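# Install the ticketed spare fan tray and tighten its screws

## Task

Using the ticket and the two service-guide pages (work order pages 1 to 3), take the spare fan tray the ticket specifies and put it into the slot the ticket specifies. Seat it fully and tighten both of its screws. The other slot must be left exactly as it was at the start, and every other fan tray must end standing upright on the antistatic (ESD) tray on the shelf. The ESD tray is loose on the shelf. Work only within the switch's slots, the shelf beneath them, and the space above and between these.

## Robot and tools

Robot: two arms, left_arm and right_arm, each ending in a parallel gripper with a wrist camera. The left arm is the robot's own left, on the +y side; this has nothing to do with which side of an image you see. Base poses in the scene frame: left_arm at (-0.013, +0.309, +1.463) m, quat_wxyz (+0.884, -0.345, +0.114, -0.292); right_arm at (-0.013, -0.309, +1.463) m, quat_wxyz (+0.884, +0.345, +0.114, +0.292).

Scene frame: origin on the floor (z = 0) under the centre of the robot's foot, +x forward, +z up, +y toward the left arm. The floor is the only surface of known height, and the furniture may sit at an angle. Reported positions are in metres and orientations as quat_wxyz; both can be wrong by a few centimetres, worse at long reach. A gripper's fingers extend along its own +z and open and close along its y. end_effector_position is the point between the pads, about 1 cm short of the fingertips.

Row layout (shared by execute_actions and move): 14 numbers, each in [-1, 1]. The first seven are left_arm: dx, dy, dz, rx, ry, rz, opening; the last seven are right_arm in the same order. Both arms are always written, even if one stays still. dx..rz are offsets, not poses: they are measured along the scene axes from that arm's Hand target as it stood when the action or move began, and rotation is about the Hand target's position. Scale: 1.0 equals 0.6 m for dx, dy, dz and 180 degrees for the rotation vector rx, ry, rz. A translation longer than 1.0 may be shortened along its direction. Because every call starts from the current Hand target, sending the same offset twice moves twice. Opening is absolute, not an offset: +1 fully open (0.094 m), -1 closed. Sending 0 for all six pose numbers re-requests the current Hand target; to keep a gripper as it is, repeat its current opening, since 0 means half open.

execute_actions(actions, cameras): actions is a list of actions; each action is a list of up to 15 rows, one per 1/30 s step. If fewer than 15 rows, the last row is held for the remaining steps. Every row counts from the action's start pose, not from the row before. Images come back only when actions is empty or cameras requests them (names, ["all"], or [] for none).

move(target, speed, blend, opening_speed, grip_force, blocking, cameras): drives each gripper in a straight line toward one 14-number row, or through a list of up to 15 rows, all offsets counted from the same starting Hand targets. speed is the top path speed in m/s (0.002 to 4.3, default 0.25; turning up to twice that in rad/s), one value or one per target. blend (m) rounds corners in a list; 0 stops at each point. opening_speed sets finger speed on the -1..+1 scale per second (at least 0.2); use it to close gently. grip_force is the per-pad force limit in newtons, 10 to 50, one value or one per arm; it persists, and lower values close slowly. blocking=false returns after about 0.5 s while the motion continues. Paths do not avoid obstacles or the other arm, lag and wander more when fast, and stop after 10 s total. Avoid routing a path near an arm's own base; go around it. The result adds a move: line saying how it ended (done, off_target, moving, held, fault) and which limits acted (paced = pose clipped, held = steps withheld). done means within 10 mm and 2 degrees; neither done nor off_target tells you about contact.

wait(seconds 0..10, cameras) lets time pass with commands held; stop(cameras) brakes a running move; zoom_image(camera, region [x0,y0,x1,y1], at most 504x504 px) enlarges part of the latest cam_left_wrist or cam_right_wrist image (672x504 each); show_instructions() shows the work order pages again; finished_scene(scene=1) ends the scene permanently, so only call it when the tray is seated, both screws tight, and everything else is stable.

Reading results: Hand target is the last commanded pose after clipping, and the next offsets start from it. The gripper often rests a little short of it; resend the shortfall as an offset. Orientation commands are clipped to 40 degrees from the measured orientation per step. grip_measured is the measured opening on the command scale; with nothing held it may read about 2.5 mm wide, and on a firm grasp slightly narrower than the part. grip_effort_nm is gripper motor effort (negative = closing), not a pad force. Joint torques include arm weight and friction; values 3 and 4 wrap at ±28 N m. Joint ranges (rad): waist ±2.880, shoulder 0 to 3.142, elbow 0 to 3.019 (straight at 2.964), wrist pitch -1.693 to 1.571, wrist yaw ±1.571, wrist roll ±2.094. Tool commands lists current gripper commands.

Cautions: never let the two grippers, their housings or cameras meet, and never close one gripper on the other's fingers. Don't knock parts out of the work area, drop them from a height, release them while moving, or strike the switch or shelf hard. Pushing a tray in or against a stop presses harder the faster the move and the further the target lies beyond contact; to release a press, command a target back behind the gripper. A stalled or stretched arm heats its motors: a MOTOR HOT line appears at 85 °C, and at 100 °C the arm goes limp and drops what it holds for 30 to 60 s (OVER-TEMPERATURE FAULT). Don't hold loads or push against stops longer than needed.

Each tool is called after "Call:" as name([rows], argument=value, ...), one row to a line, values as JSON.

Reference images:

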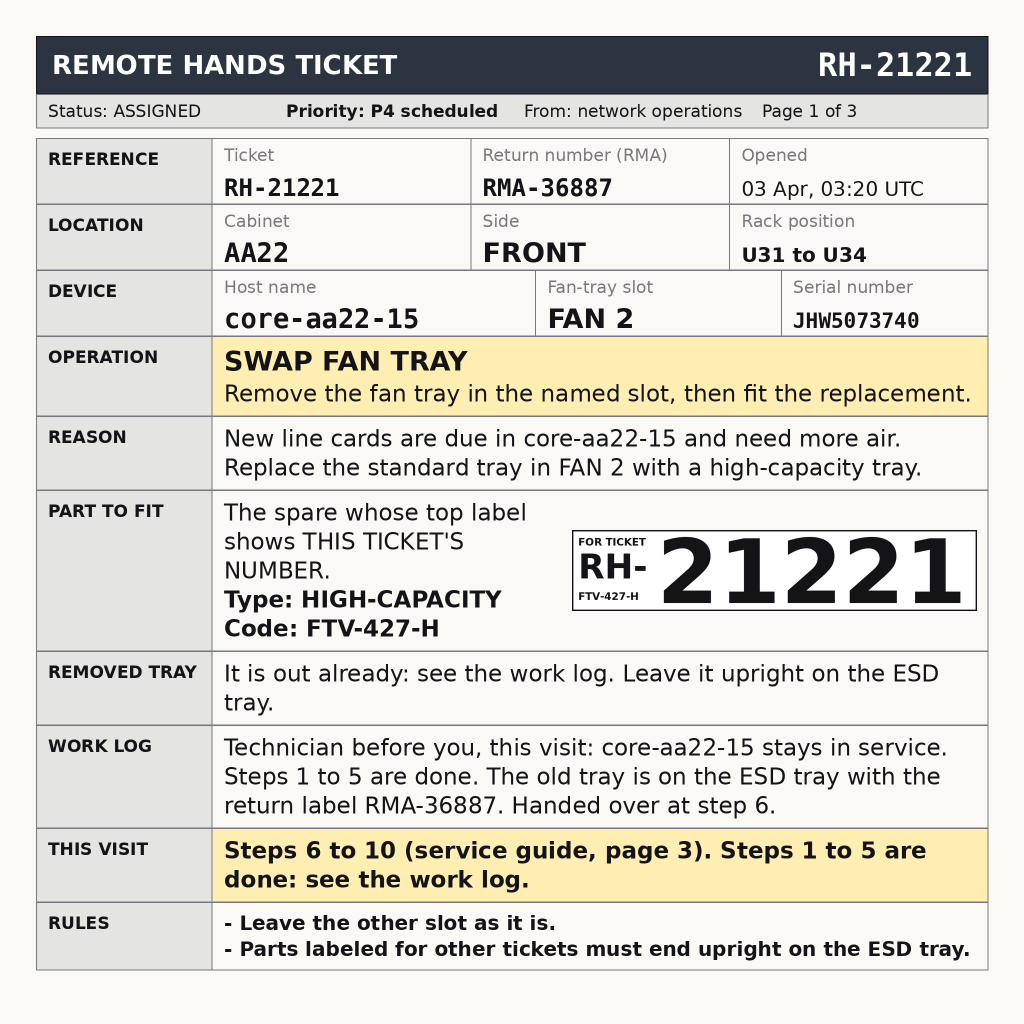

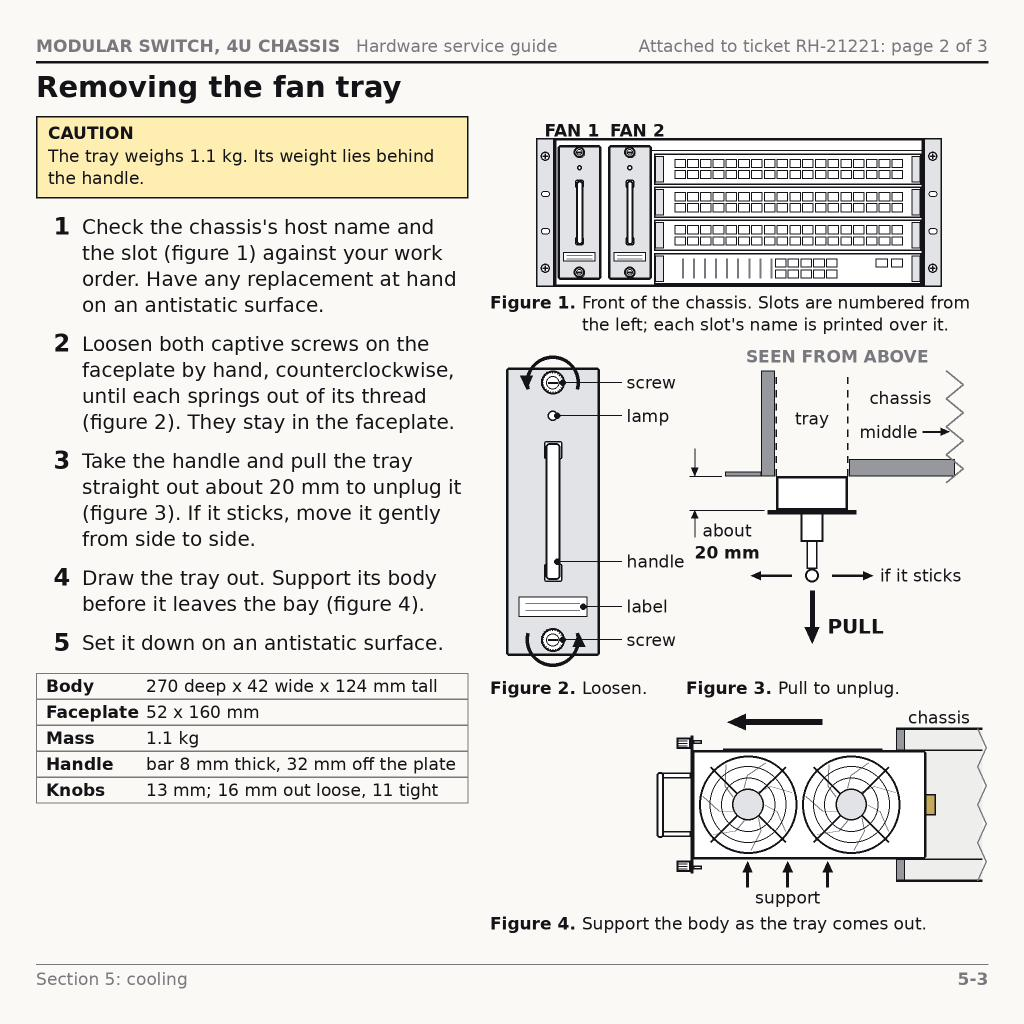

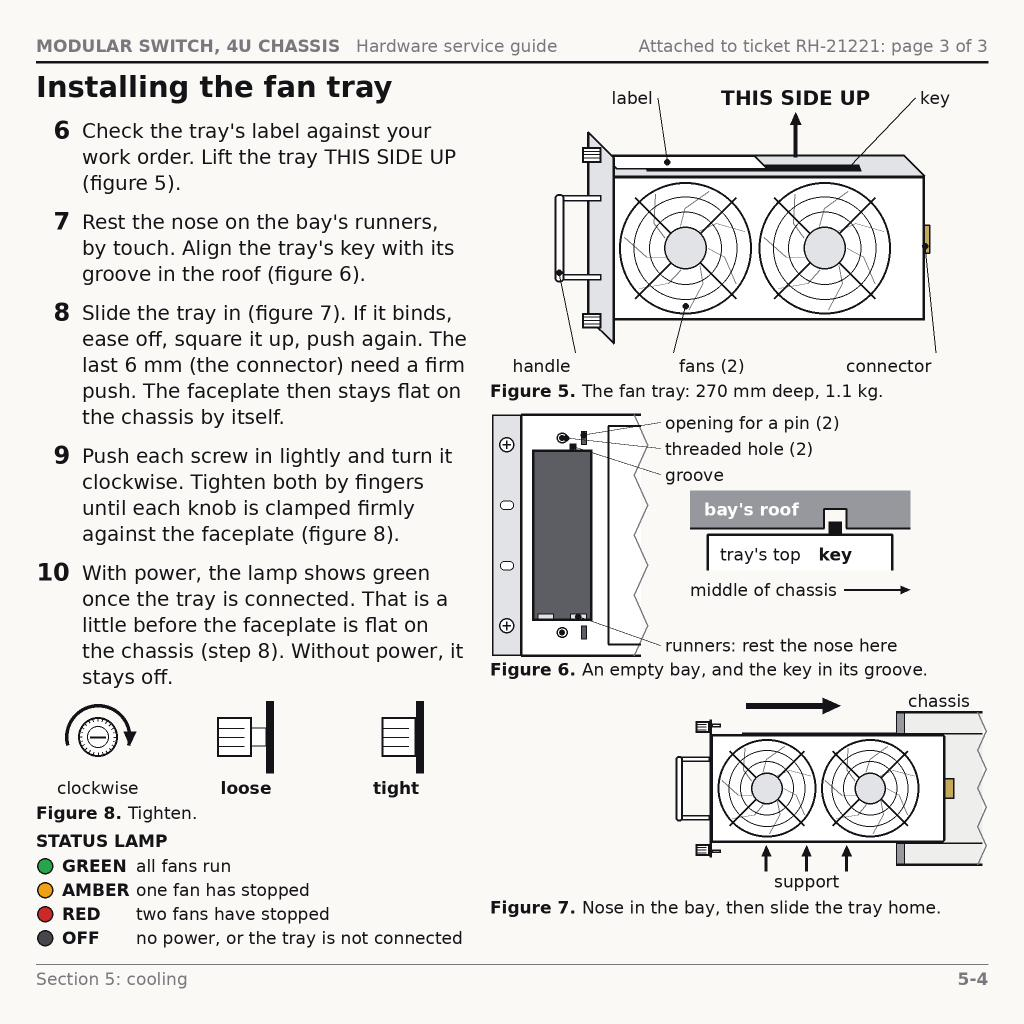

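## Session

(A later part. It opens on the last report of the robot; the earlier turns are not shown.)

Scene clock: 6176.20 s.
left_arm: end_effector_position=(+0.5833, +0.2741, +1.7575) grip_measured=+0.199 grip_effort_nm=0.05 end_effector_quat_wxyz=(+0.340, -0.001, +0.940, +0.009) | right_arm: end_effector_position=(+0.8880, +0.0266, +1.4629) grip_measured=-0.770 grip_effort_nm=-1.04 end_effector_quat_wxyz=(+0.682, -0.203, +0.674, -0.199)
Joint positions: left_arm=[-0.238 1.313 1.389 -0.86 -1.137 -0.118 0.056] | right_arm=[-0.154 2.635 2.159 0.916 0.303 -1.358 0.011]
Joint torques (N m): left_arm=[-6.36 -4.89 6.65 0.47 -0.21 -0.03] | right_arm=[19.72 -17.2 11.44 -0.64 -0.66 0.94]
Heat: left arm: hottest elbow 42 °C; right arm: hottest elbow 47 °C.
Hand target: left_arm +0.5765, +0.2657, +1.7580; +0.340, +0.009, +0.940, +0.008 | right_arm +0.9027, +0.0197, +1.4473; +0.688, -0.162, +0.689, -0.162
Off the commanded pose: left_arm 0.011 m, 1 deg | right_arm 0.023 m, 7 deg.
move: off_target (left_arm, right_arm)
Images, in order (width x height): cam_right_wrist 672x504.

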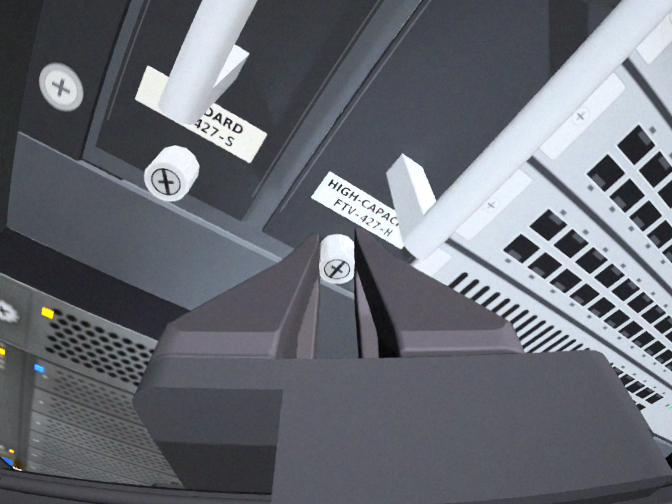

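Call:
move([
  [0,0,0,0,0,0,0.2,-0.020,0,0,0,0,0,-0.95],
  [0,0,0,0,0,0,0.2,-0.020,0,0,0,0,0,-0.5],
  [0,0,0,0,0,0,0.2,-0.15,0.004,0.0205,0,0,0,-0.5],
  [0,0,0,0,0,0,0.2,-0.15,0.0,0.26,-0.2,0,0,-0.5],
  [0,0,0,0,0,0,0.2,-0.1,0.0,0.26,-0.2,0,0,-0.5],
], speed=[0.1,0.1,0.15,0.15,0.15], blend=[0,0,0.01,0.01,0], cameras=["cam_right_wrist"])

Scene clock: 6197.37 s.
left_arm: end_effector_position=(+0.5833, +0.2741, +1.7575) grip_measured=+0.199 grip_effort_nm=0.05 end_effector_quat_wxyz=(+0.340, -0.001, +0.940, +0.009) | right_arm: end_effector_position=(+0.8374, +0.0122, +1.5979) grip_measured=-0.502 grip_effort_nm=0.08 end_effector_quat_wxyz=(-0.603, +0.364, -0.610, +0.362)
Joint positions: left_arm=[-0.238 1.313 1.389 -0.86 -1.137 -0.118 0.056] | right_arm=[-0.018 2.346 1.835 0.969 0.448 -1.922 0.023]
Joint torques (N m): left_arm=[-6.89 -4.54 6.64 0.42 -0.22 -0.02] | right_arm=[20.72 -16.15 10.24 -0.01 -0.59 -0.21]
Heat: left arm: hottest elbow 42 °C; right arm: hottest elbow 48 °C.
Hand target: left_arm +0.5765, +0.2657, +1.7580; +0.340, +0.009, +0.940, +0.008 | right_arm +0.8427, +0.0197, +1.6031; +0.604, -0.366, +0.605, -0.367
Off the commanded pose: left_arm 0.011 m, 1 deg | right_arm 0.011 m, 1 deg.
move: off_target (left_arm, right_arm); target 2's new opening was sent with right_arm's hand 0.018 m and 7 deg from that target
Images, in order (width x height): cam_right_wrist 672x504.

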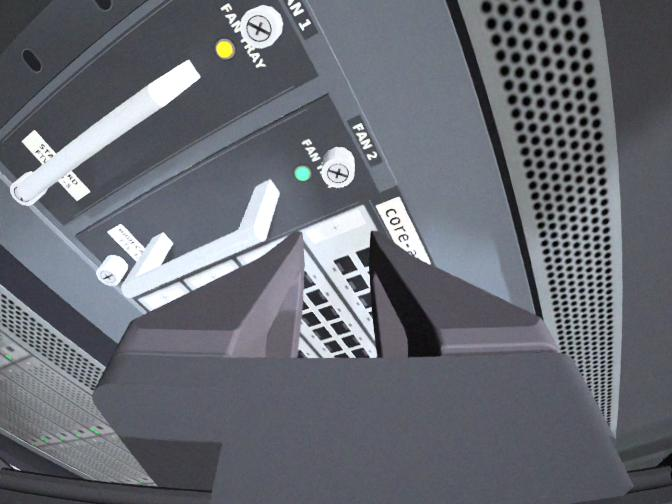

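Call:
move(target=[0,0,0,0,0,0,0.2,-0.01,0.02,0.0,0,0,0,-0.5], speed=0.1)

Call:
move(target=[0,0,0,0,0,0,0.2,0.0579,-0.0075,-0.018,0,0,0,-0.5], speed=0.1, cameras=["cam_right_wrist"])

Scene clock: 6221.73 s.
left_arm: end_effector_position=(+0.5833, +0.2741, +1.7575) grip_measured=+0.199 grip_effort_nm=0.05 end_effector_quat_wxyz=(+0.340, -0.001, +0.940, +0.009) | right_arm: end_effector_position=(+0.8355, +0.0190, +1.5898) grip_measured=-0.502 grip_effort_nm=0.08 end_effector_quat_wxyz=(-0.599, +0.370, -0.610, +0.363)
Joint positions: left_arm=[-0.238 1.313 1.389 -0.86 -1.137 -0.118 0.056] | right_arm=[-0.018 2.362 1.842 0.969 0.452 -1.928 0.023]
Joint torques (N m): left_arm=[-6.71 -4.48 6.69 0.46 -0.21 -0.03] | right_arm=[21.95 -16.09 10.29 0.47 -0.26 -0.2]
Heat: left arm: hottest elbow 42 °C; right arm: hottest elbow 46 °C.
Hand target: left_arm +0.5765, +0.2657, +1.7580; +0.340, +0.009, +0.940, +0.008 | right_arm +0.8368, +0.0316, +1.6032; +0.604, -0.366, +0.605, -0.366
Off the commanded pose: left_arm 0.011 m, 1 deg | right_arm 0.018 m, 1 deg.
move: off_target (left_arm, right_arm)

Scene clock: 6222.90 s.
left_arm: end_effector_position=(+0.5833, +0.2741, +1.7575) grip_measured=+0.199 grip_effort_nm=0.05 end_effector_quat_wxyz=(+0.340, -0.001, +0.940, +0.009) | right_arm: end_effector_position=(+0.8604, +0.0302, +1.6004) grip_measured=-0.502 grip_effort_nm=0.08 end_effector_quat_wxyz=(-0.607, +0.369, -0.603, +0.362)
Joint positions: left_arm=[-0.238 1.313 1.389 -0.86 -1.137 -0.118 0.056] | right_arm=[-0.018 2.418 1.978 0.894 0.431 -1.928 0.023]
Joint torques (N m): left_arm=[-6.83 -4.66 6.64 0.39 -0.23 -0.01] | right_arm=[19.72 -16.67 10.63 -0.05 -0.59 -0.06]
Heat: left arm: hottest elbow 42 °C; right arm: hottest elbow 46 °C.
Hand target: left_arm +0.5765, +0.2657, +1.7580; +0.340, +0.009, +0.940, +0.008 | right_arm +0.8715, +0.0272, +1.5923; +0.604, -0.366, +0.605, -0.366
Off the commanded pose: left_arm 0.011 m, 1 deg | right_arm 0.014 m, 1 deg.
move: off_target (left_arm, right_arm)
Images, in order (width x height): cam_right_wrist 672x504.

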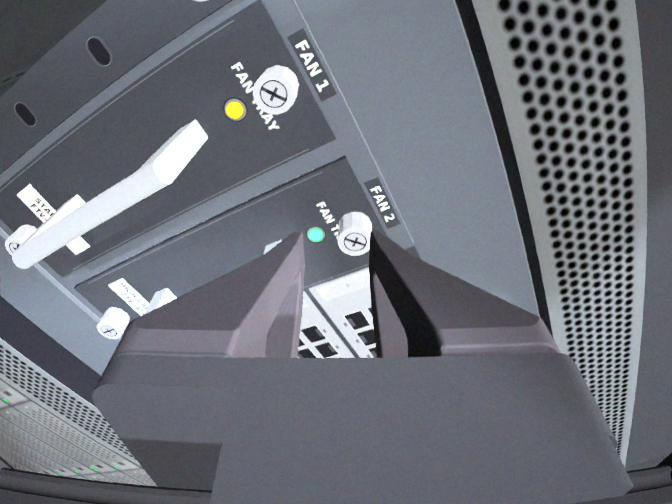

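Call:
move([
  [0,0,0,0,0,0,0.2,-0.0583,-0.055,0.018,0,0,0,-0.5],
  [0,0,0,0,0,0,0.2,-0.0583,-0.02,0.018,0,0,0,-0.5],
], speed=0.1)

Call:
move(target=[0,0,0,0,0,0,0.2,0.0579,-0.0075,-0.018,0,0,0,-0.5], speed=0.1, cameras=["cam_right_wrist"])

Scene clock: 6248.37 s.
left_arm: end_effector_position=(+0.5833, +0.2741, +1.7575) grip_measured=+0.199 grip_effort_nm=0.05 end_effector_quat_wxyz=(+0.340, -0.001, +0.940, +0.009) | right_arm: end_effector_position=(+0.8316, +0.0119, +1.5965) grip_measured=-0.502 grip_effort_nm=0.08 end_effector_quat_wxyz=(-0.601, +0.378, -0.606, +0.359)
Joint positions: left_arm=[-0.238 1.313 1.389 -0.86 -1.137 -0.118 0.056] | right_arm=[-0.018 2.324 1.797 0.958 0.44 -1.928 0.023]
Joint torques (N m): left_arm=[-6.95 -4.6 6.58 0.34 -0.21 -0.04] | right_arm=[20.48 -15.79 10.22 1.07 -0.26 -0.15]
Heat: left arm: hottest elbow 42 °C; right arm: hottest elbow 47 °C.
Hand target: left_arm +0.5765, +0.2657, +1.7580; +0.340, +0.009, +0.940, +0.008 | right_arm +0.8365, +0.0151, +1.6032; +0.604, -0.366, +0.605, -0.367
Off the commanded pose: left_arm 0.011 m, 1 deg | right_arm 0.009 m, 2 deg.
move: off_target (left_arm)

Scene clock: 6249.53 s.
left_arm: end_effector_position=(+0.5833, +0.2741, +1.7575) grip_measured=+0.199 grip_effort_nm=0.05 end_effector_quat_wxyz=(+0.340, -0.001, +0.940, +0.009) | right_arm: end_effector_position=(+0.8551, +0.0204, +1.6081) grip_measured=-0.502 grip_effort_nm=0.08 end_effector_quat_wxyz=(-0.611, +0.370, -0.599, +0.361)
Joint positions: left_arm=[-0.238 1.313 1.389 -0.86 -1.137 -0.118 0.056] | right_arm=[-0.018 2.375 1.922 0.906 0.419 -1.928 0.023]
Joint torques (N m): left_arm=[-7.06 -4.37 6.64 0.39 -0.22 -0.04] | right_arm=[18.26 -16.32 10.54 -0.02 -0.59 -0.01]
Heat: left arm: hottest elbow 42 °C; right arm: hottest elbow 47 °C.
Hand target: left_arm +0.5765, +0.2657, +1.7580; +0.340, +0.009, +0.940, +0.008 | right_arm +0.8712, +0.0107, +1.5922; +0.604, -0.366, +0.605, -0.366
Off the commanded pose: left_arm 0.011 m, 1 deg | right_arm 0.025 m, 1 deg.
move: off_target (left_arm, right_arm)
Images, in order (width x height): cam_right_wrist 672x504.

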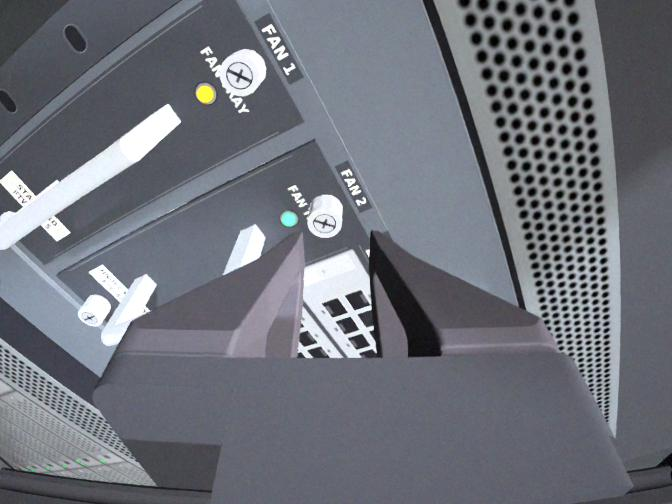

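Call:
move(target=[0,0,0,0,0,0,0.2,0.008,-0.008,-0.020,0,0,0,-0.5], speed=0.05, cameras=["cam_right_wrist"])

Scene clock: 6260.97 s.
left_arm: end_effector_position=(+0.5833, +0.2741, +1.7575) grip_measured=+0.199 grip_effort_nm=0.04 end_effector_quat_wxyz=(+0.340, -0.001, +0.940, +0.009) | right_arm: end_effector_position=(+0.8619, +0.0136, +1.5947) grip_measured=-0.502 grip_effort_nm=0.08 end_effector_quat_wxyz=(-0.609, +0.372, -0.598, +0.365)
Joint positions: left_arm=[-0.238 1.313 1.389 -0.86 -1.137 -0.118 0.056] | right_arm=[-0.039 2.386 1.932 0.906 0.404 -1.928 0.023]
Joint torques (N m): left_arm=[-6.71 -4.25 6.68 0.44 -0.21 -0.03] | right_arm=[18.67 -16.62 10.43 -0.05 -0.58 0.06]
Heat: left arm: hottest elbow 42 °C; right arm: hottest elbow 48 °C.
Hand target: left_arm +0.5765, +0.2657, +1.7580; +0.340, +0.009, +0.940, +0.008 | right_arm +0.8759, +0.0061, +1.5802; +0.604, -0.367, +0.605, -0.366
Off the commanded pose: left_arm 0.011 m, 1 deg | right_arm 0.022 m, 1 deg.
move: off_target (left_arm, right_arm)
Images, in order (width x height): cam_right_wrist 672x504.

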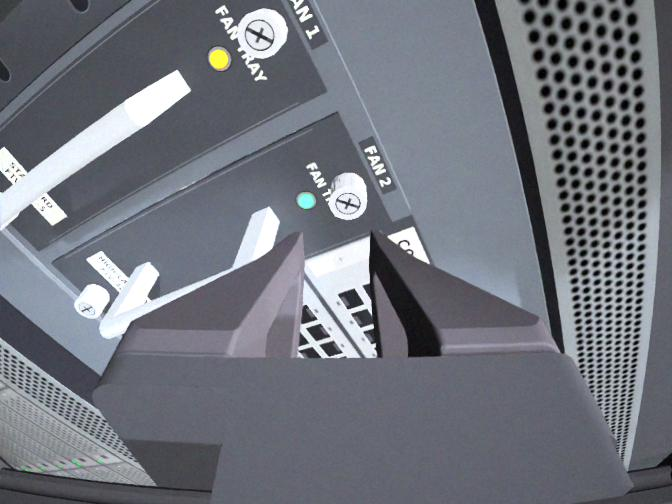

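Call:
move(target=[0,0,0,0,0,0,0.2,0.036,0.012,0.0,0,0,0,-0.5], speed=0.03, cameras=["cam_right_wrist"])

Scene clock: 6271.77 s.
left_arm: end_effector_position=(+0.5833, +0.2741, +1.7575) grip_measured=+0.199 grip_effort_nm=0.05 end_effector_quat_wxyz=(+0.340, -0.001, +0.940, +0.009) | right_arm: end_effector_position=(+0.8823, +0.0227, +1.5992) grip_measured=-0.502 grip_effort_nm=0.08 end_effector_quat_wxyz=(-0.610, +0.371, -0.597, +0.364)
Joint positions: left_arm=[-0.238 1.313 1.389 -0.86 -1.137 -0.118 0.056] | right_arm=[-0.039 2.44 2.055 0.837 0.399 -1.926 0.023]
Joint torques (N m): left_arm=[-6.71 -4.31 6.67 0.46 -0.25 -0.04] | right_arm=[18.84 -16.97 10.77 -0.02 -0.58 0.06]
Heat: left arm: hottest elbow 42 °C; right arm: hottest elbow 47 °C.
Hand target: left_arm +0.5765, +0.2657, +1.7580; +0.340, +0.009, +0.940, +0.008 | right_arm +0.8976, +0.0132, +1.5804; +0.604, -0.366, +0.605, -0.366
Off the commanded pose: left_arm 0.011 m, 1 deg | right_arm 0.026 m, 1 deg.
move: off_target (left_arm, right_arm)
Images, in order (width x height): cam_right_wrist 672x504.

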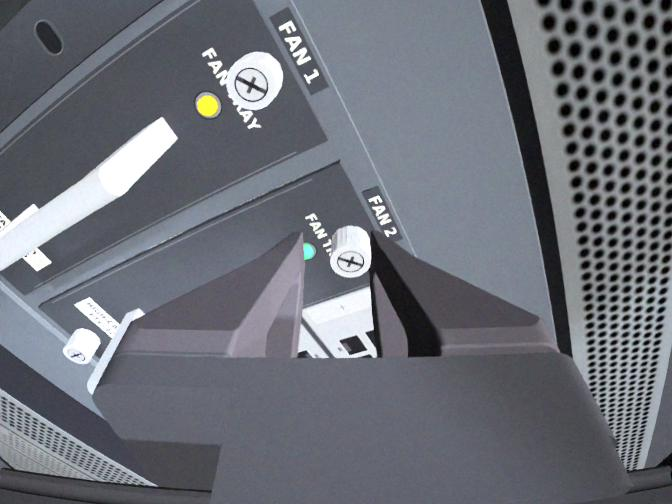

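Call:
move(target=[0,0,0,0,0,0,0.2,0.009,0.005,0.010,0,0,0,-0.5], speed=0.03, cameras=["cam_right_wrist"])

Scene clock: 6287.43 s.
left_arm: end_effector_position=(+0.5833, +0.2741, +1.7575) grip_measured=+0.199 grip_effort_nm=0.05 end_effector_quat_wxyz=(+0.340, -0.001, +0.940, +0.009) | right_arm: end_effector_position=(+0.8889, +0.0247, +1.6014) grip_measured=-0.502 grip_effort_nm=0.08 end_effector_quat_wxyz=(-0.610, +0.372, -0.597, +0.364)
Joint positions: left_arm=[-0.238 1.313 1.389 -0.86 -1.137 -0.118 0.056] | right_arm=[-0.039 2.455 2.095 0.811 0.399 -1.926 0.023]
Joint torques (N m): left_arm=[-6.65 -4.78 6.74 0.53 -0.22 -0.05] | right_arm=[19.43 -17.03 11.03 0.01 -0.41 0.04]
Heat: left arm: hottest elbow 42 °C; right arm: hottest elbow 47 °C.
Hand target: left_arm +0.5765, +0.2657, +1.7580; +0.340, +0.009, +0.940, +0.008 | right_arm +0.9030, +0.0162, +1.5864; +0.604, -0.366, +0.605, -0.366
Off the commanded pose: left_arm 0.011 m, 1 deg | right_arm 0.022 m, 1 deg.
move: off_target (left_arm, right_arm)
Images, in order (width x height): cam_right_wrist 672x504.

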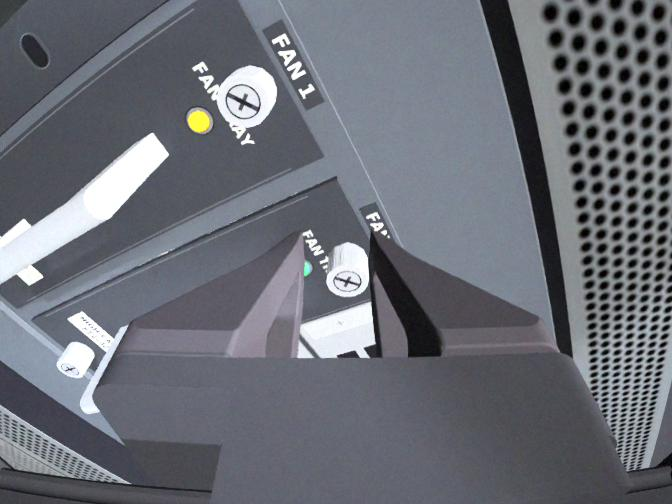

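Call:
move([
  [0,0,0,0,0,0,0.2,-0.004,0,0,0,0,0,-0.9],
  [0,0,0,0,0,0,0.2,0.016,0.001,0.001,0,0,0,-0.95],
  [0,0,0,0,0,0,0.2,0.019,0.002,0.003,0.6,0,0,-0.95],
  [0,0,0,0,0,0,0.2,0.019,0.003,0.005,-0.77,0,0,-0.95],
], speed=[0.5,0.05,0.5,0.5], cameras=["cam_right_wrist"])

Call:
zoom_image(camera="cam_right_wrist", region=[280, 180, 400, 300])

Scene clock: 6302.90 s.
left_arm: end_effector_position=(+0.5833, +0.2741, +1.7575) grip_measured=+0.199 grip_effort_nm=0.05 end_effector_quat_wxyz=(+0.340, -0.001, +0.940, +0.009) | right_arm: end_effector_position=(+0.8900, +0.0212, +1.6009) grip_measured=-0.750 grip_effort_nm=-1.04 end_effector_quat_wxyz=(+0.135, +0.693, +0.131, +0.696)
Joint positions: left_arm=[-0.238 1.313 1.389 -0.86 -1.137 -0.118 0.056] | right_arm=[-0.039 2.463 2.106 0.823 0.42 1.925 0.012]
Joint torques (N m): left_arm=[-6.65 -4.48 6.69 0.46 -0.22 -0.04] | right_arm=[19.19 -16.32 13.85 -1.74 -1.37 0.05]
Heat: left arm: hottest elbow 42 °C; right arm: hottest elbow 49 °C.
Hand target: left_arm +0.5765, +0.2657, +1.7580; +0.340, +0.009, +0.940, +0.008 | right_arm +0.9145, +0.0179, +1.5892; +0.129, +0.695, +0.129, +0.695
Off the commanded pose: left_arm 0.011 m, 1 deg | right_arm 0.027 m, 1 deg.
move: off_target (left_arm, right_arm); target 2's new opening was sent with right_arm's hand 0.028 m and 1 deg from that target
Images, in order (width x height): cam_right_wrist 672x504.

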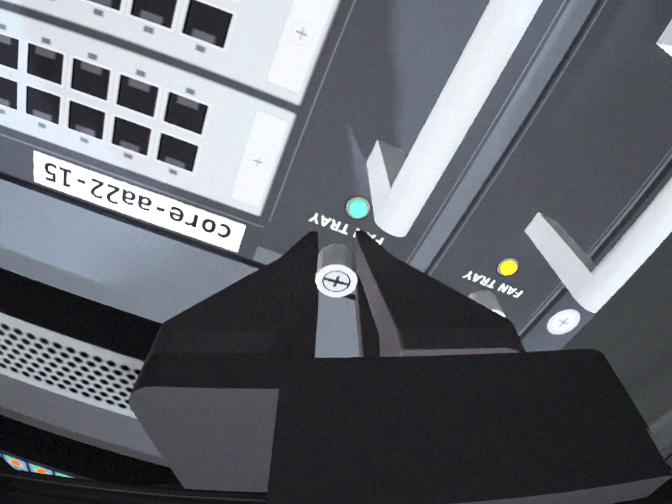

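Scaled by 4.200 from the camera's 672x504 image, which has a finer 960x720 frame.

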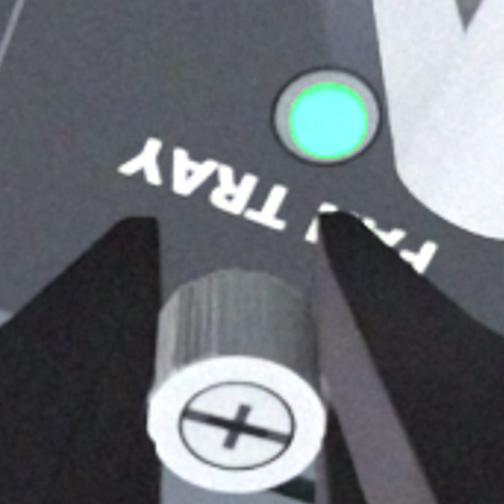

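Call:
move([
  [0,0,0,0,0,0,0.2,-0.022,0,0,0,0,0,-0.95],
  [0,0,0,0,0,0,0.2,-0.022,0,0,0,0,0,-0.5],
  [0,0,0,0,0,0,0.2,-0.13,-0.002,0.023,0,0,0,-0.5],
  [0,0,0,0,0,0,0.2,-0.13,-0.002,0.023,-0.6,0,0,-0.5],
  [0,0,0,0,0,0,0.2,-0.13,-0.002,0.023,0.77,0,0,-0.5],
], speed=[0.1,0.1,0.15,0.7,0.7], blend=[0,0,0.01,0.01,0])

Call:
move(target=[0,0,0,0,0,0,0.2,0.0657,-0.0148,-0.0333,0,0,0,-0.5], speed=0.1)

Call:
move(target=[0,0,0,0,0,0,0.2,0.036,0.010,0.002,0,0,0,-0.5], speed=0.03, cameras=["cam_right_wrist"])

Call:
zoom_image(camera="cam_right_wrist", region=[280, 180, 400, 300])

Scene clock: 6332.30 s.
left_arm: end_effector_position=(+0.5833, +0.2741, +1.7575) grip_measured=+0.199 grip_effort_nm=0.05 end_effector_quat_wxyz=(+0.340, -0.001, +0.940, +0.009) | right_arm: end_effector_position=(+0.8390, +0.0132, +1.5814) grip_measured=-0.502 grip_effort_nm=0.08 end_effector_quat_wxyz=(-0.596, +0.376, -0.611, +0.360)
Joint positions: left_arm=[-0.238 1.313 1.389 -0.86 -1.137 -0.118 0.056] | right_arm=[-0.031 2.356 1.834 0.952 0.443 -1.922 0.023]
Joint torques (N m): left_arm=[-6.77 -4.66 6.69 0.43 -0.23 -0.06] | right_arm=[22.01 -18.26 7.79 1.28 -0.36 -0.2]
Motor temperatures (°C): left_arm=[30 29 42 28 28 29 27] | right_arm=[40 39 50 30 33 26 31]
Heat: left arm: hottest elbow 42 °C; right arm: hottest elbow 50 °C.
Hand target: left_arm +0.5765, +0.2657, +1.7580; +0.340, +0.009, +0.940, +0.008 | right_arm +0.8364, +0.0169, +1.6032; +0.605, -0.366, +0.605, -0.366
Off the commanded pose: left_arm 0.011 m, 1 deg | right_arm 0.022 m, 2 deg.
move: off_target (left_arm, right_arm); target 2's new opening was sent with right_arm's hand 0.017 m and 1 deg from that target

Scene clock: 6333.60 s.
left_arm: end_effector_position=(+0.5833, +0.2741, +1.7575) grip_measured=+0.199 grip_effort_nm=0.05 end_effector_quat_wxyz=(+0.340, -0.001, +0.940, +0.009) | right_arm: end_effector_position=(+0.8593, +0.0193, +1.5969) grip_measured=-0.502 grip_effort_nm=0.08 end_effector_quat_wxyz=(-0.611, +0.372, -0.599, +0.361)
Joint positions: left_arm=[-0.238 1.313 1.389 -0.86 -1.137 -0.118 0.056] | right_arm=[-0.031 2.389 1.933 0.901 0.407 -1.922 0.023]
Joint torques (N m): left_arm=[-6.83 -4.54 6.72 0.44 -0.22 -0.03] | right_arm=[18.37 -16.79 10.56 0.02 -0.59 -0.02]
Heat: left arm: hottest elbow 42 °C; right arm: hottest elbow 50 °C.
Hand target: left_arm +0.5765, +0.2657, +1.7580; +0.340, +0.009, +0.940, +0.008 | right_arm +0.8757, +0.0081, +1.5831; +0.605, -0.367, +0.605, -0.366
Off the commanded pose: left_arm 0.011 m, 1 deg | right_arm 0.024 m, 1 deg.
move: off_target (left_arm, right_arm)

Scene clock: 6335.17 s.
left_arm: end_effector_position=(+0.5833, +0.2741, +1.7575) grip_measured=+0.199 grip_effort_nm=0.05 end_effector_quat_wxyz=(+0.340, -0.001, +0.940, +0.009) | right_arm: end_effector_position=(+0.8822, +0.0236, +1.6018) grip_measured=-0.502 grip_effort_nm=0.09 end_effector_quat_wxyz=(-0.611, +0.370, -0.599, +0.362)
Joint positions: left_arm=[-0.238 1.313 1.389 -0.86 -1.137 -0.118 0.056] | right_arm=[-0.036 2.439 2.057 0.832 0.402 -1.922 0.023]
Joint torques (N m): left_arm=[-6.59 -4.54 6.57 0.38 -0.21 -0.04] | right_arm=[18.84 -16.97 10.76 -0.01 -0.58 0.01]
Heat: left arm: hottest elbow 42 °C; right arm: hottest elbow 50 °C.
Hand target: left_arm +0.5765, +0.2657, +1.7580; +0.340, +0.009, +0.940, +0.008 | right_arm +0.8975, +0.0137, +1.5843; +0.605, -0.367, +0.605, -0.366
Off the commanded pose: left_arm 0.011 m, 1 deg | right_arm 0.025 m, 1 deg.
move: off_target (left_arm, right_arm)
Images, in order (width x height): cam_right_wrist 672x504.

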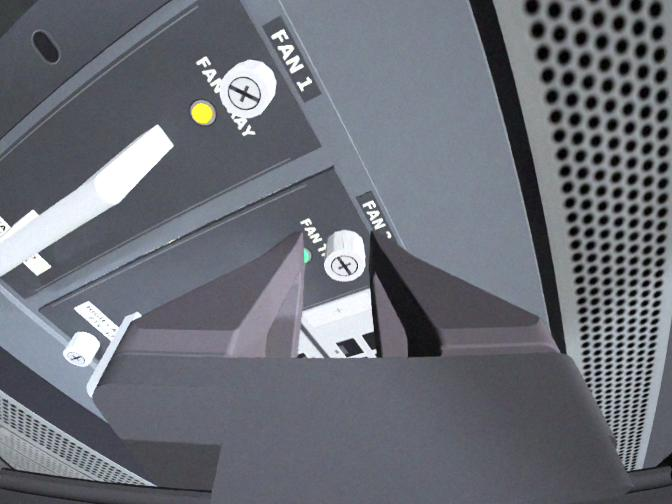

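Scaled by 4.200 from the camera's 672x504 image, which has a finer 960x720 frame.

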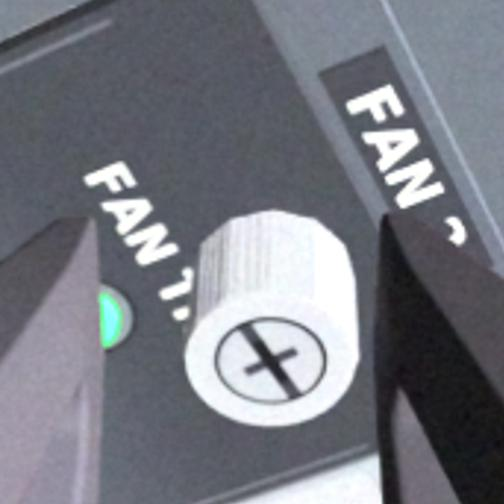

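Call:
zoom_image(camera="cam_right_wrist", region=[180, 40, 300, 160])

Scaled by 4.200 from the camera's 672x504 image, which has a finer 960x720 frame.

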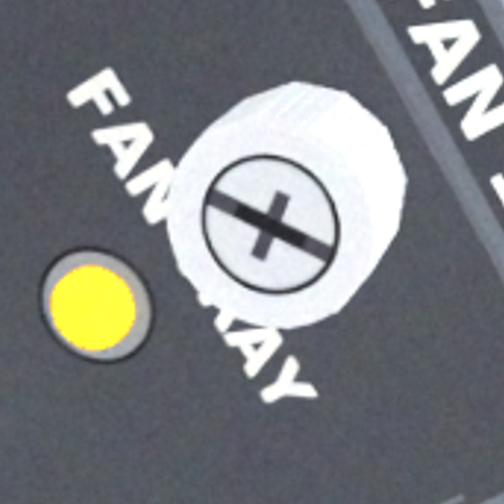

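Call:
move([
  [0,0,0,0,0,0,0.2,0,0,0,0,0,0,-0.95],
  [0,0,0,0,0,0,0.2,0.025,0,0.002,0,0,0,-0.95],
], speed=0.05)

Call:
move([
  [0,0,0,0,0,0,0.2,0.003,0.001,0.0,0.6,0,0,-0.95],
  [0,0,0,0,0,0,0.2,0.006,0.002,0.002,-0.77,0,0,-0.95],
], speed=0.5, cameras=["cam_right_wrist"])

Call:
zoom_image(camera="cam_right_wrist", region=[280, 180, 400, 300])

Scene clock: 6367.80 s.
left_arm: end_effector_position=(+0.5833, +0.2741, +1.7575) grip_measured=+0.199 grip_effort_nm=0.05 end_effector_quat_wxyz=(+0.340, -0.001, +0.940, +0.009) | right_arm: end_effector_position=(+0.8853, +0.0229, +1.6028) grip_measured=-0.762 grip_effort_nm=-1.04 end_effector_quat_wxyz=(-0.610, +0.368, -0.601, +0.363)
Joint positions: left_arm=[-0.238 1.313 1.389 -0.86 -1.137 -0.118 0.056] | right_arm=[-0.036 2.446 2.076 0.825 0.409 -1.922 0.011]
Joint torques (N m): left_arm=[-6.65 -4.37 6.72 0.47 -0.22 -0.02] | right_arm=[18.43 -16.09 13.74 -1.2 -1.07 0.03]
Heat: left arm: hottest elbow 42 °C; right arm: hottest elbow 51 °C.
Hand target: left_arm +0.5765, +0.2657, +1.7580; +0.340, +0.009, +0.940, +0.008 | right_arm +0.9124, +0.0140, +1.5854; +0.605, -0.367, +0.605, -0.366
Off the commanded pose: left_arm 0.011 m, 1 deg | right_arm 0.033 m, 1 deg.
move: off_target (left_arm, right_arm)

Scene clock: 6373.73 s.
left_arm: end_effector_position=(+0.5833, +0.2741, +1.7575) grip_measured=+0.199 grip_effort_nm=0.05 end_effector_quat_wxyz=(+0.340, -0.001, +0.940, +0.009) | right_arm: end_effector_position=(+0.8859, +0.0212, +1.6017) grip_measured=-0.762 grip_effort_nm=-1.04 end_effector_quat_wxyz=(+0.131, +0.694, +0.128, +0.696)
Joint positions: left_arm=[-0.238 1.313 1.389 -0.86 -1.137 -0.118 0.056] | right_arm=[-0.036 2.451 2.083 0.831 0.421 1.935 0.011]
Joint torques (N m): left_arm=[-6.53 -4.19 6.71 0.47 -0.22 -0.03] | right_arm=[18.37 -15.91 14.49 -1.81 -1.59 -0.01]
Heat: left arm: hottest elbow 42 °C; right arm: hottest elbow 50 °C.
Hand target: left_arm +0.5765, +0.2657, +1.7580; +0.340, +0.009, +0.940, +0.008 | right_arm +0.9161, +0.0149, +1.5870; +0.129, +0.695, +0.128, +0.696
Off the commanded pose: left_arm 0.011 m, 1 deg | right_arm 0.034 m, 0 deg.
move: off_target (left_arm, right_arm)
Images, in order (width x height): cam_right_wrist 672x504.

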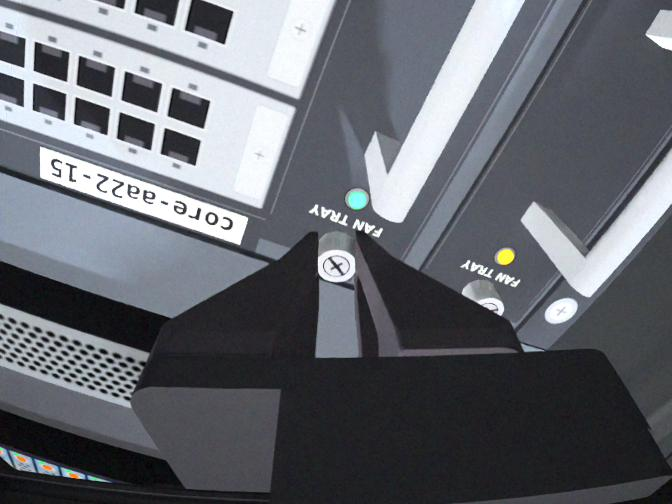

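Scaled by 4.200 from the camera's 672x504 image, which has a finer 960x720 frame.

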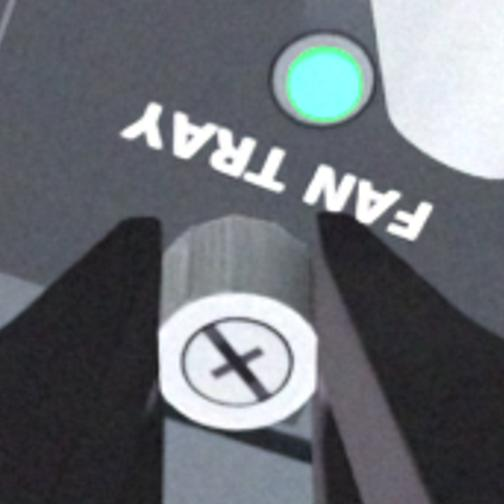

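Call:
move([
  [0,0,0,0,0,0,0.2,-0.034,0,0,0,0,0,-0.95],
  [0,0,0,0,0,0,0.2,-0.034,0,0,0,0,0,-0.5],
  [0,0,0,0,0,0,0.2,-0.1327,0.0033,0.0267,0,0,0,-0.5],
  [0,0,0,0,0,0,0.2,-0.1327,0.0033,0.0267,-0.6,0,0,-0.5],
  [0,0,0,0,0,0,0.2,-0.1327,0.0033,0.0267,0.77,0,0,-0.5],
], speed=[0.1,0.1,0.15,0.7,0.7], blend=[0,0,0.01,0.01,0])

Call:
move(target=[0,0,0,0,0,0,0.2,0.0657,-0.0148,-0.0333,0,0,0,-0.5], speed=0.1)

Call:
move(target=[0,0,0,0,0,0,0.2,0.038,0.010,0.002,0,0,0,-0.5], speed=0.03, cameras=["cam_right_wrist"])

Call:
zoom_image(camera="cam_right_wrist", region=[280, 180, 400, 300])

Call:
zoom_image(camera="cam_right_wrist", region=[180, 40, 300, 160])

Scene clock: 6393.63 s.
left_arm: end_effector_position=(+0.5833, +0.2741, +1.7575) grip_measured=+0.199 grip_effort_nm=0.05 end_effector_quat_wxyz=(+0.340, -0.001, +0.940, +0.009) | right_arm: end_effector_position=(+0.8390, +0.0136, +1.5804) grip_measured=-0.502 grip_effort_nm=0.08 end_effector_quat_wxyz=(-0.595, +0.377, -0.612, +0.360)
Joint positions: left_arm=[-0.238 1.313 1.389 -0.86 -1.137 -0.118 0.056] | right_arm=[-0.032 2.357 1.835 0.951 0.444 -1.921 0.023]
Joint torques (N m): left_arm=[-6.95 -4.31 6.74 0.42 -0.23 -0.04] | right_arm=[22.12 -18.37 7.77 1.28 -0.34 -0.2]
Heat: left arm: hottest elbow 42 °C; right arm: hottest elbow 49 °C.
Hand target: left_arm +0.5765, +0.2657, +1.7580; +0.340, +0.009, +0.940, +0.008 | right_arm +0.8365, +0.0169, +1.6029; +0.604, -0.367, +0.605, -0.366
Off the commanded pose: left_arm 0.011 m, 1 deg | right_arm 0.023 m, 2 deg.
move: off_target (left_arm, right_arm); target 2's new opening was sent with right_arm's hand 0.019 m and 0 deg from that target

Scene clock: 6394.93 s.
left_arm: end_effector_position=(+0.5833, +0.2741, +1.7575) grip_measured=+0.199 grip_effort_nm=0.05 end_effector_quat_wxyz=(+0.340, -0.001, +0.940, +0.009) | right_arm: end_effector_position=(+0.8595, +0.0193, +1.5964) grip_measured=-0.502 grip_effort_nm=0.08 end_effector_quat_wxyz=(-0.610, +0.372, -0.599, +0.360)
Joint positions: left_arm=[-0.238 1.313 1.389 -0.86 -1.137 -0.118 0.056] | right_arm=[-0.032 2.389 1.934 0.9 0.407 -1.921 0.023]
Joint torques (N m): left_arm=[-6.89 -4.48 6.58 0.38 -0.21 -0.01] | right_arm=[18.37 -16.79 10.54 0.02 -0.59 -0.02]
Heat: left arm: hottest elbow 42 °C; right arm: hottest elbow 49 °C.
Hand target: left_arm +0.5765, +0.2657, +1.7580; +0.340, +0.009, +0.940, +0.008 | right_arm +0.8759, +0.0081, +1.5829; +0.604, -0.367, +0.605, -0.366
Off the commanded pose: left_arm 0.011 m, 1 deg | right_arm 0.024 m, 1 deg.
move: off_target (left_arm, right_arm)

Scene clock: 6396.53 s.
left_arm: end_effector_position=(+0.5833, +0.2741, +1.7575) grip_measured=+0.199 grip_effort_nm=0.05 end_effector_quat_wxyz=(+0.340, -0.001, +0.940, +0.009) | right_arm: end_effector_position=(+0.8833, +0.0240, +1.6016) grip_measured=-0.502 grip_effort_nm=0.08 end_effector_quat_wxyz=(-0.611, +0.371, -0.599, +0.362)
Joint positions: left_arm=[-0.238 1.313 1.389 -0.86 -1.137 -0.118 0.056] | right_arm=[-0.036 2.441 2.064 0.827 0.402 -1.921 0.023]
Joint torques (N m): left_arm=[-6.48 -4.25 6.71 0.38 -0.24 -0.04] | right_arm=[18.96 -16.97 10.78 0.01 -0.58 0.01]
Heat: left arm: hottest elbow 42 °C; right arm: hottest elbow 49 °C.
Hand target: left_arm +0.5765, +0.2657, +1.7580; +0.340, +0.009, +0.940, +0.008 | right_arm +0.8986, +0.0142, +1.5840; +0.604, -0.367, +0.605, -0.366
Off the commanded pose: left_arm 0.011 m, 1 deg | right_arm 0.025 m, 1 deg.
move: off_target (left_arm, right_arm)
Images, in order (width x height): cam_right_wrist 672x504.

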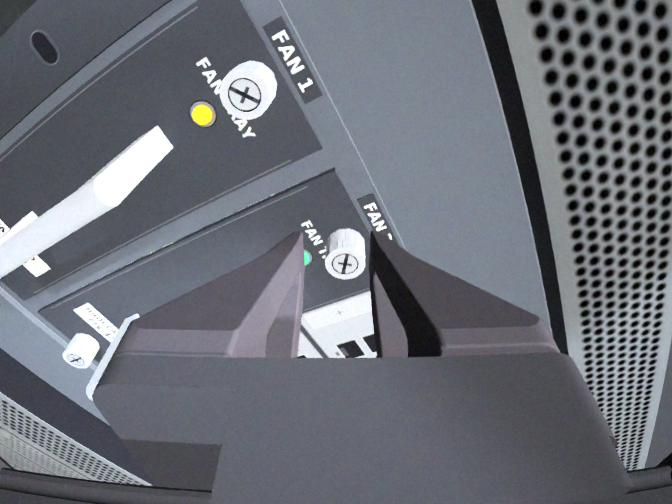

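Scaled by 4.200 from the camera's 672x504 image, which has a finer 960x720 frame.

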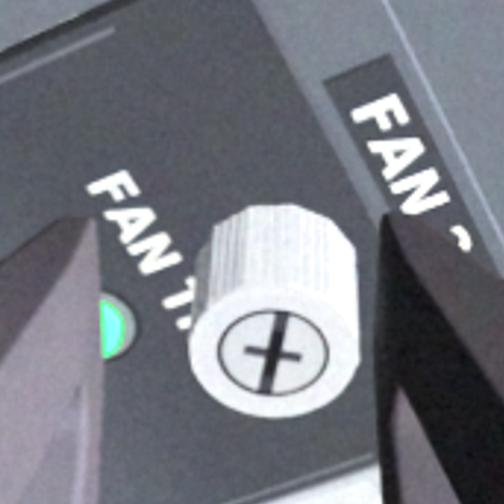

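Scaled by 4.200 from the camera's 672x504 image, which has a finer 960x720 frame.

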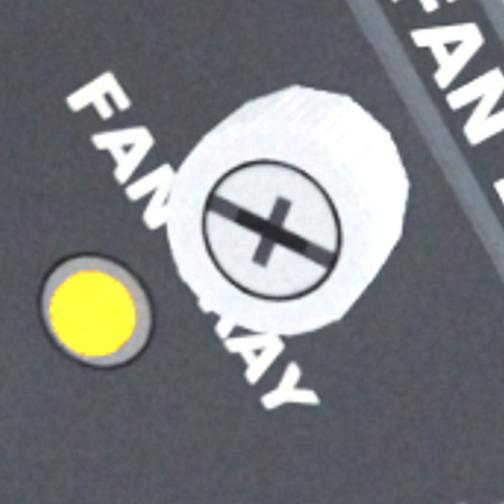

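Call:
move([
  [0,0,0,0,0,0,0.2,0,0,0,0,0,0,-0.95],
  [0,0,0,0,0,0,0.2,0.03,0,0.002,0,0,0,-0.95],
], speed=0.05)

Call:
move([
  [0,0,0,0,0,0,0.2,0.003,0.001,0.0,0.6,0,0,-0.95],
  [0,0,0,0,0,0,0.2,0.006,0.002,0.002,-0.77,0,0,-0.95],
], speed=0.5)

Call:
move([
  [0,0,0,0,0,0,0.2,-0.039,0,0,0,0,0,-0.95],
  [0,0,0,0,0,0,0.2,-0.039,0,0,0,0,0,-0.5],
  [0,0,0,0,0,0,0.2,-0.1395,0.0033,0.0267,0,0,0,-0.5],
  [0,0,0,0,0,0,0.2,-0.1395,0.0033,0.0267,-0.6,0,0,-0.5],
  [0,0,0,0,0,0,0.2,-0.1395,0.0033,0.0267,0.77,0,0,-0.5],
], speed=[0.1,0.1,0.15,0.7,0.7], blend=[0,0,0.01,0.01,0])

Call:
move(target=[0,0,0,0,0,0,0.2,0.0657,-0.0148,-0.0333,0,0,0,-0.5], speed=0.1)

Call:
move(target=[0,0,0,0,0,0,0.2,0.039,0.010,0.002,0,0,0,-0.5], speed=0.03, cameras=["cam_right_wrist"])

Call:
zoom_image(camera="cam_right_wrist", region=[280, 180, 400, 300])

Scene clock: 6421.67 s.
left_arm: end_effector_position=(+0.5833, +0.2741, +1.7575) grip_measured=+0.199 grip_effort_nm=0.05 end_effector_quat_wxyz=(+0.340, -0.001, +0.940, +0.009) | right_arm: end_effector_position=(+0.8851, +0.0224, +1.6023) grip_measured=-0.763 grip_effort_nm=-1.04 end_effector_quat_wxyz=(-0.609, +0.367, -0.602, +0.364)
Joint positions: left_arm=[-0.238 1.313 1.389 -0.86 -1.137 -0.118 0.056] | right_arm=[-0.036 2.446 2.075 0.827 0.412 -1.921 0.011]
Joint torques (N m): left_arm=[-6.59 -4.37 6.65 0.4 -0.21 -0.04] | right_arm=[18.2 -15.62 14.74 -1.66 -1.29 0.04]
Heat: left arm: hottest elbow 42 °C; right arm: hottest elbow 51 °C.
Hand target: left_arm +0.5765, +0.2657, +1.7580; +0.340, +0.009, +0.940, +0.008 | right_arm +0.9166, +0.0143, +1.5851; +0.604, -0.367, +0.605, -0.366
Off the commanded pose: left_arm 0.011 m, 1 deg | right_arm 0.037 m, 1 deg.
move: off_target (left_arm, right_arm)

Scene clock: 6427.60 s.
left_arm: end_effector_position=(+0.5833, +0.2741, +1.7575) grip_measured=+0.199 grip_effort_nm=0.05 end_effector_quat_wxyz=(+0.340, -0.001, +0.940, +0.009) | right_arm: end_effector_position=(+0.8857, +0.0209, +1.6010) grip_measured=-0.763 grip_effort_nm=-1.04 end_effector_quat_wxyz=(+0.131, +0.695, +0.126, +0.695)
Joint positions: left_arm=[-0.238 1.313 1.389 -0.86 -1.137 -0.118 0.056] | right_arm=[-0.036 2.452 2.083 0.834 0.425 1.937 0.011]
Joint torques (N m): left_arm=[-6.77 -4.66 6.64 0.42 -0.22 -0.03] | right_arm=[18.2 -15.56 15.41 -2.15 -1.79 -0.05]
Heat: left arm: hottest elbow 42 °C; right arm: hottest elbow 52 °C.
Hand target: left_arm +0.5765, +0.2657, +1.7580; +0.340, +0.009, +0.940, +0.008 | right_arm +0.9203, +0.0152, +1.5864; +0.130, +0.695, +0.128, +0.696
Off the commanded pose: left_arm 0.011 m, 1 deg | right_arm 0.038 m, 0 deg.
move: off_target (left_arm, right_arm)

Scene clock: 6433.37 s.
left_arm: end_effector_position=(+0.5833, +0.2741, +1.7575) grip_measured=+0.199 grip_effort_nm=0.05 end_effector_quat_wxyz=(+0.340, -0.001, +0.940, +0.009) | right_arm: end_effector_position=(+0.8387, +0.0143, +1.5796) grip_measured=-0.502 grip_effort_nm=0.08 end_effector_quat_wxyz=(-0.595, +0.378, -0.612, +0.359)
Joint positions: left_arm=[-0.238 1.313 1.389 -0.86 -1.137 -0.118 0.056] | right_arm=[-0.032 2.358 1.834 0.949 0.444 -1.92 0.023]
Joint torques (N m): left_arm=[-6.36 -4.42 6.61 0.38 -0.24 -0.02] | right_arm=[22.07 -18.43 7.84 1.28 -0.34 -0.2]
Heat: left arm: hottest elbow 41 °C; right arm: hottest elbow 50 °C.
Hand target: left_arm +0.5765, +0.2657, +1.7580; +0.340, +0.009, +0.940, +0.008 | right_arm +0.8366, +0.0171, +1.6024; +0.604, -0.367, +0.605, -0.366
Off the commanded pose: left_arm 0.011 m, 1 deg | right_arm 0.023 m, 2 deg.
move: off_target (left_arm, right_arm); target 2's new opening was sent with right_arm's hand 0.020 m and 0 deg from that target

Scene clock: 6434.67 s.
left_arm: end_effector_position=(+0.5833, +0.2741, +1.7575) grip_measured=+0.199 grip_effort_nm=0.05 end_effector_quat_wxyz=(+0.340, -0.001, +0.940, +0.009) | right_arm: end_effector_position=(+0.8596, +0.0197, +1.5960) grip_measured=-0.502 grip_effort_nm=0.08 end_effector_quat_wxyz=(-0.610, +0.372, -0.600, +0.360)
Joint positions: left_arm=[-0.238 1.313 1.389 -0.86 -1.137 -0.118 0.056] | right_arm=[-0.032 2.39 1.935 0.899 0.407 -1.921 0.023]
Joint torques (N m): left_arm=[-6.71 -4.72 6.61 0.38 -0.22 -0.05] | right_arm=[18.32 -16.73 10.52 0.02 -0.59 -0.02]
Heat: left arm: hottest elbow 41 °C; right arm: hottest elbow 50 °C.
Hand target: left_arm +0.5765, +0.2657, +1.7580; +0.340, +0.009, +0.940, +0.008 | right_arm +0.8760, +0.0083, +1.5824; +0.604, -0.367, +0.605, -0.366
Off the commanded pose: left_arm 0.011 m, 1 deg | right_arm 0.024 m, 1 deg.
move: off_target (left_arm, right_arm)

Scene clock: 6436.23 s.
left_arm: end_effector_position=(+0.5833, +0.2741, +1.7575) grip_measured=+0.199 grip_effort_nm=0.05 end_effector_quat_wxyz=(+0.340, -0.001, +0.940, +0.009) | right_arm: end_effector_position=(+0.8841, +0.0241, +1.6015) grip_measured=-0.502 grip_effort_nm=0.08 end_effector_quat_wxyz=(-0.611, +0.371, -0.599, +0.362)
Joint positions: left_arm=[-0.238 1.313 1.389 -0.86 -1.137 -0.118 0.056] | right_arm=[-0.037 2.443 2.067 0.824 0.402 -1.921 0.023]
Joint torques (N m): left_arm=[-7.12 -4.25 6.54 0.42 -0.23 -0.02] | right_arm=[18.96 -16.97 10.81 0.02 -0.58 0.01]
Heat: left arm: hottest elbow 41 °C; right arm: hottest elbow 50 °C.
Hand target: left_arm +0.5765, +0.2657, +1.7580; +0.340, +0.009, +0.940, +0.008 | right_arm +0.8993, +0.0145, +1.5835; +0.604, -0.367, +0.605, -0.366
Off the commanded pose: left_arm 0.011 m, 1 deg | right_arm 0.026 m, 1 deg.
move: off_target (left_arm, right_arm)
Images, in order (width x height): cam_right_wrist 672x504.

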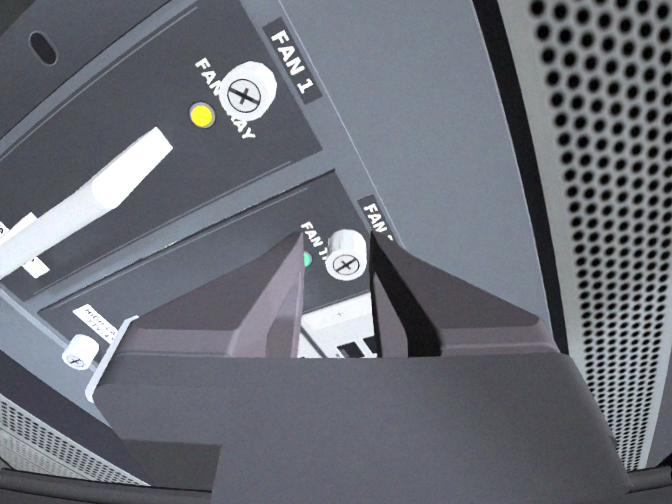

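Scaled by 4.200 from the camera's 672x504 image, which has a finer 960x720 frame.

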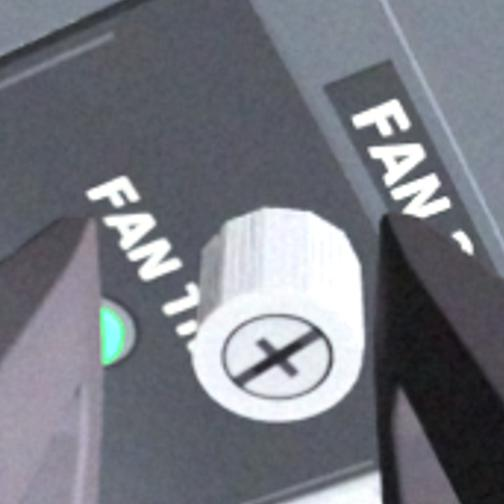

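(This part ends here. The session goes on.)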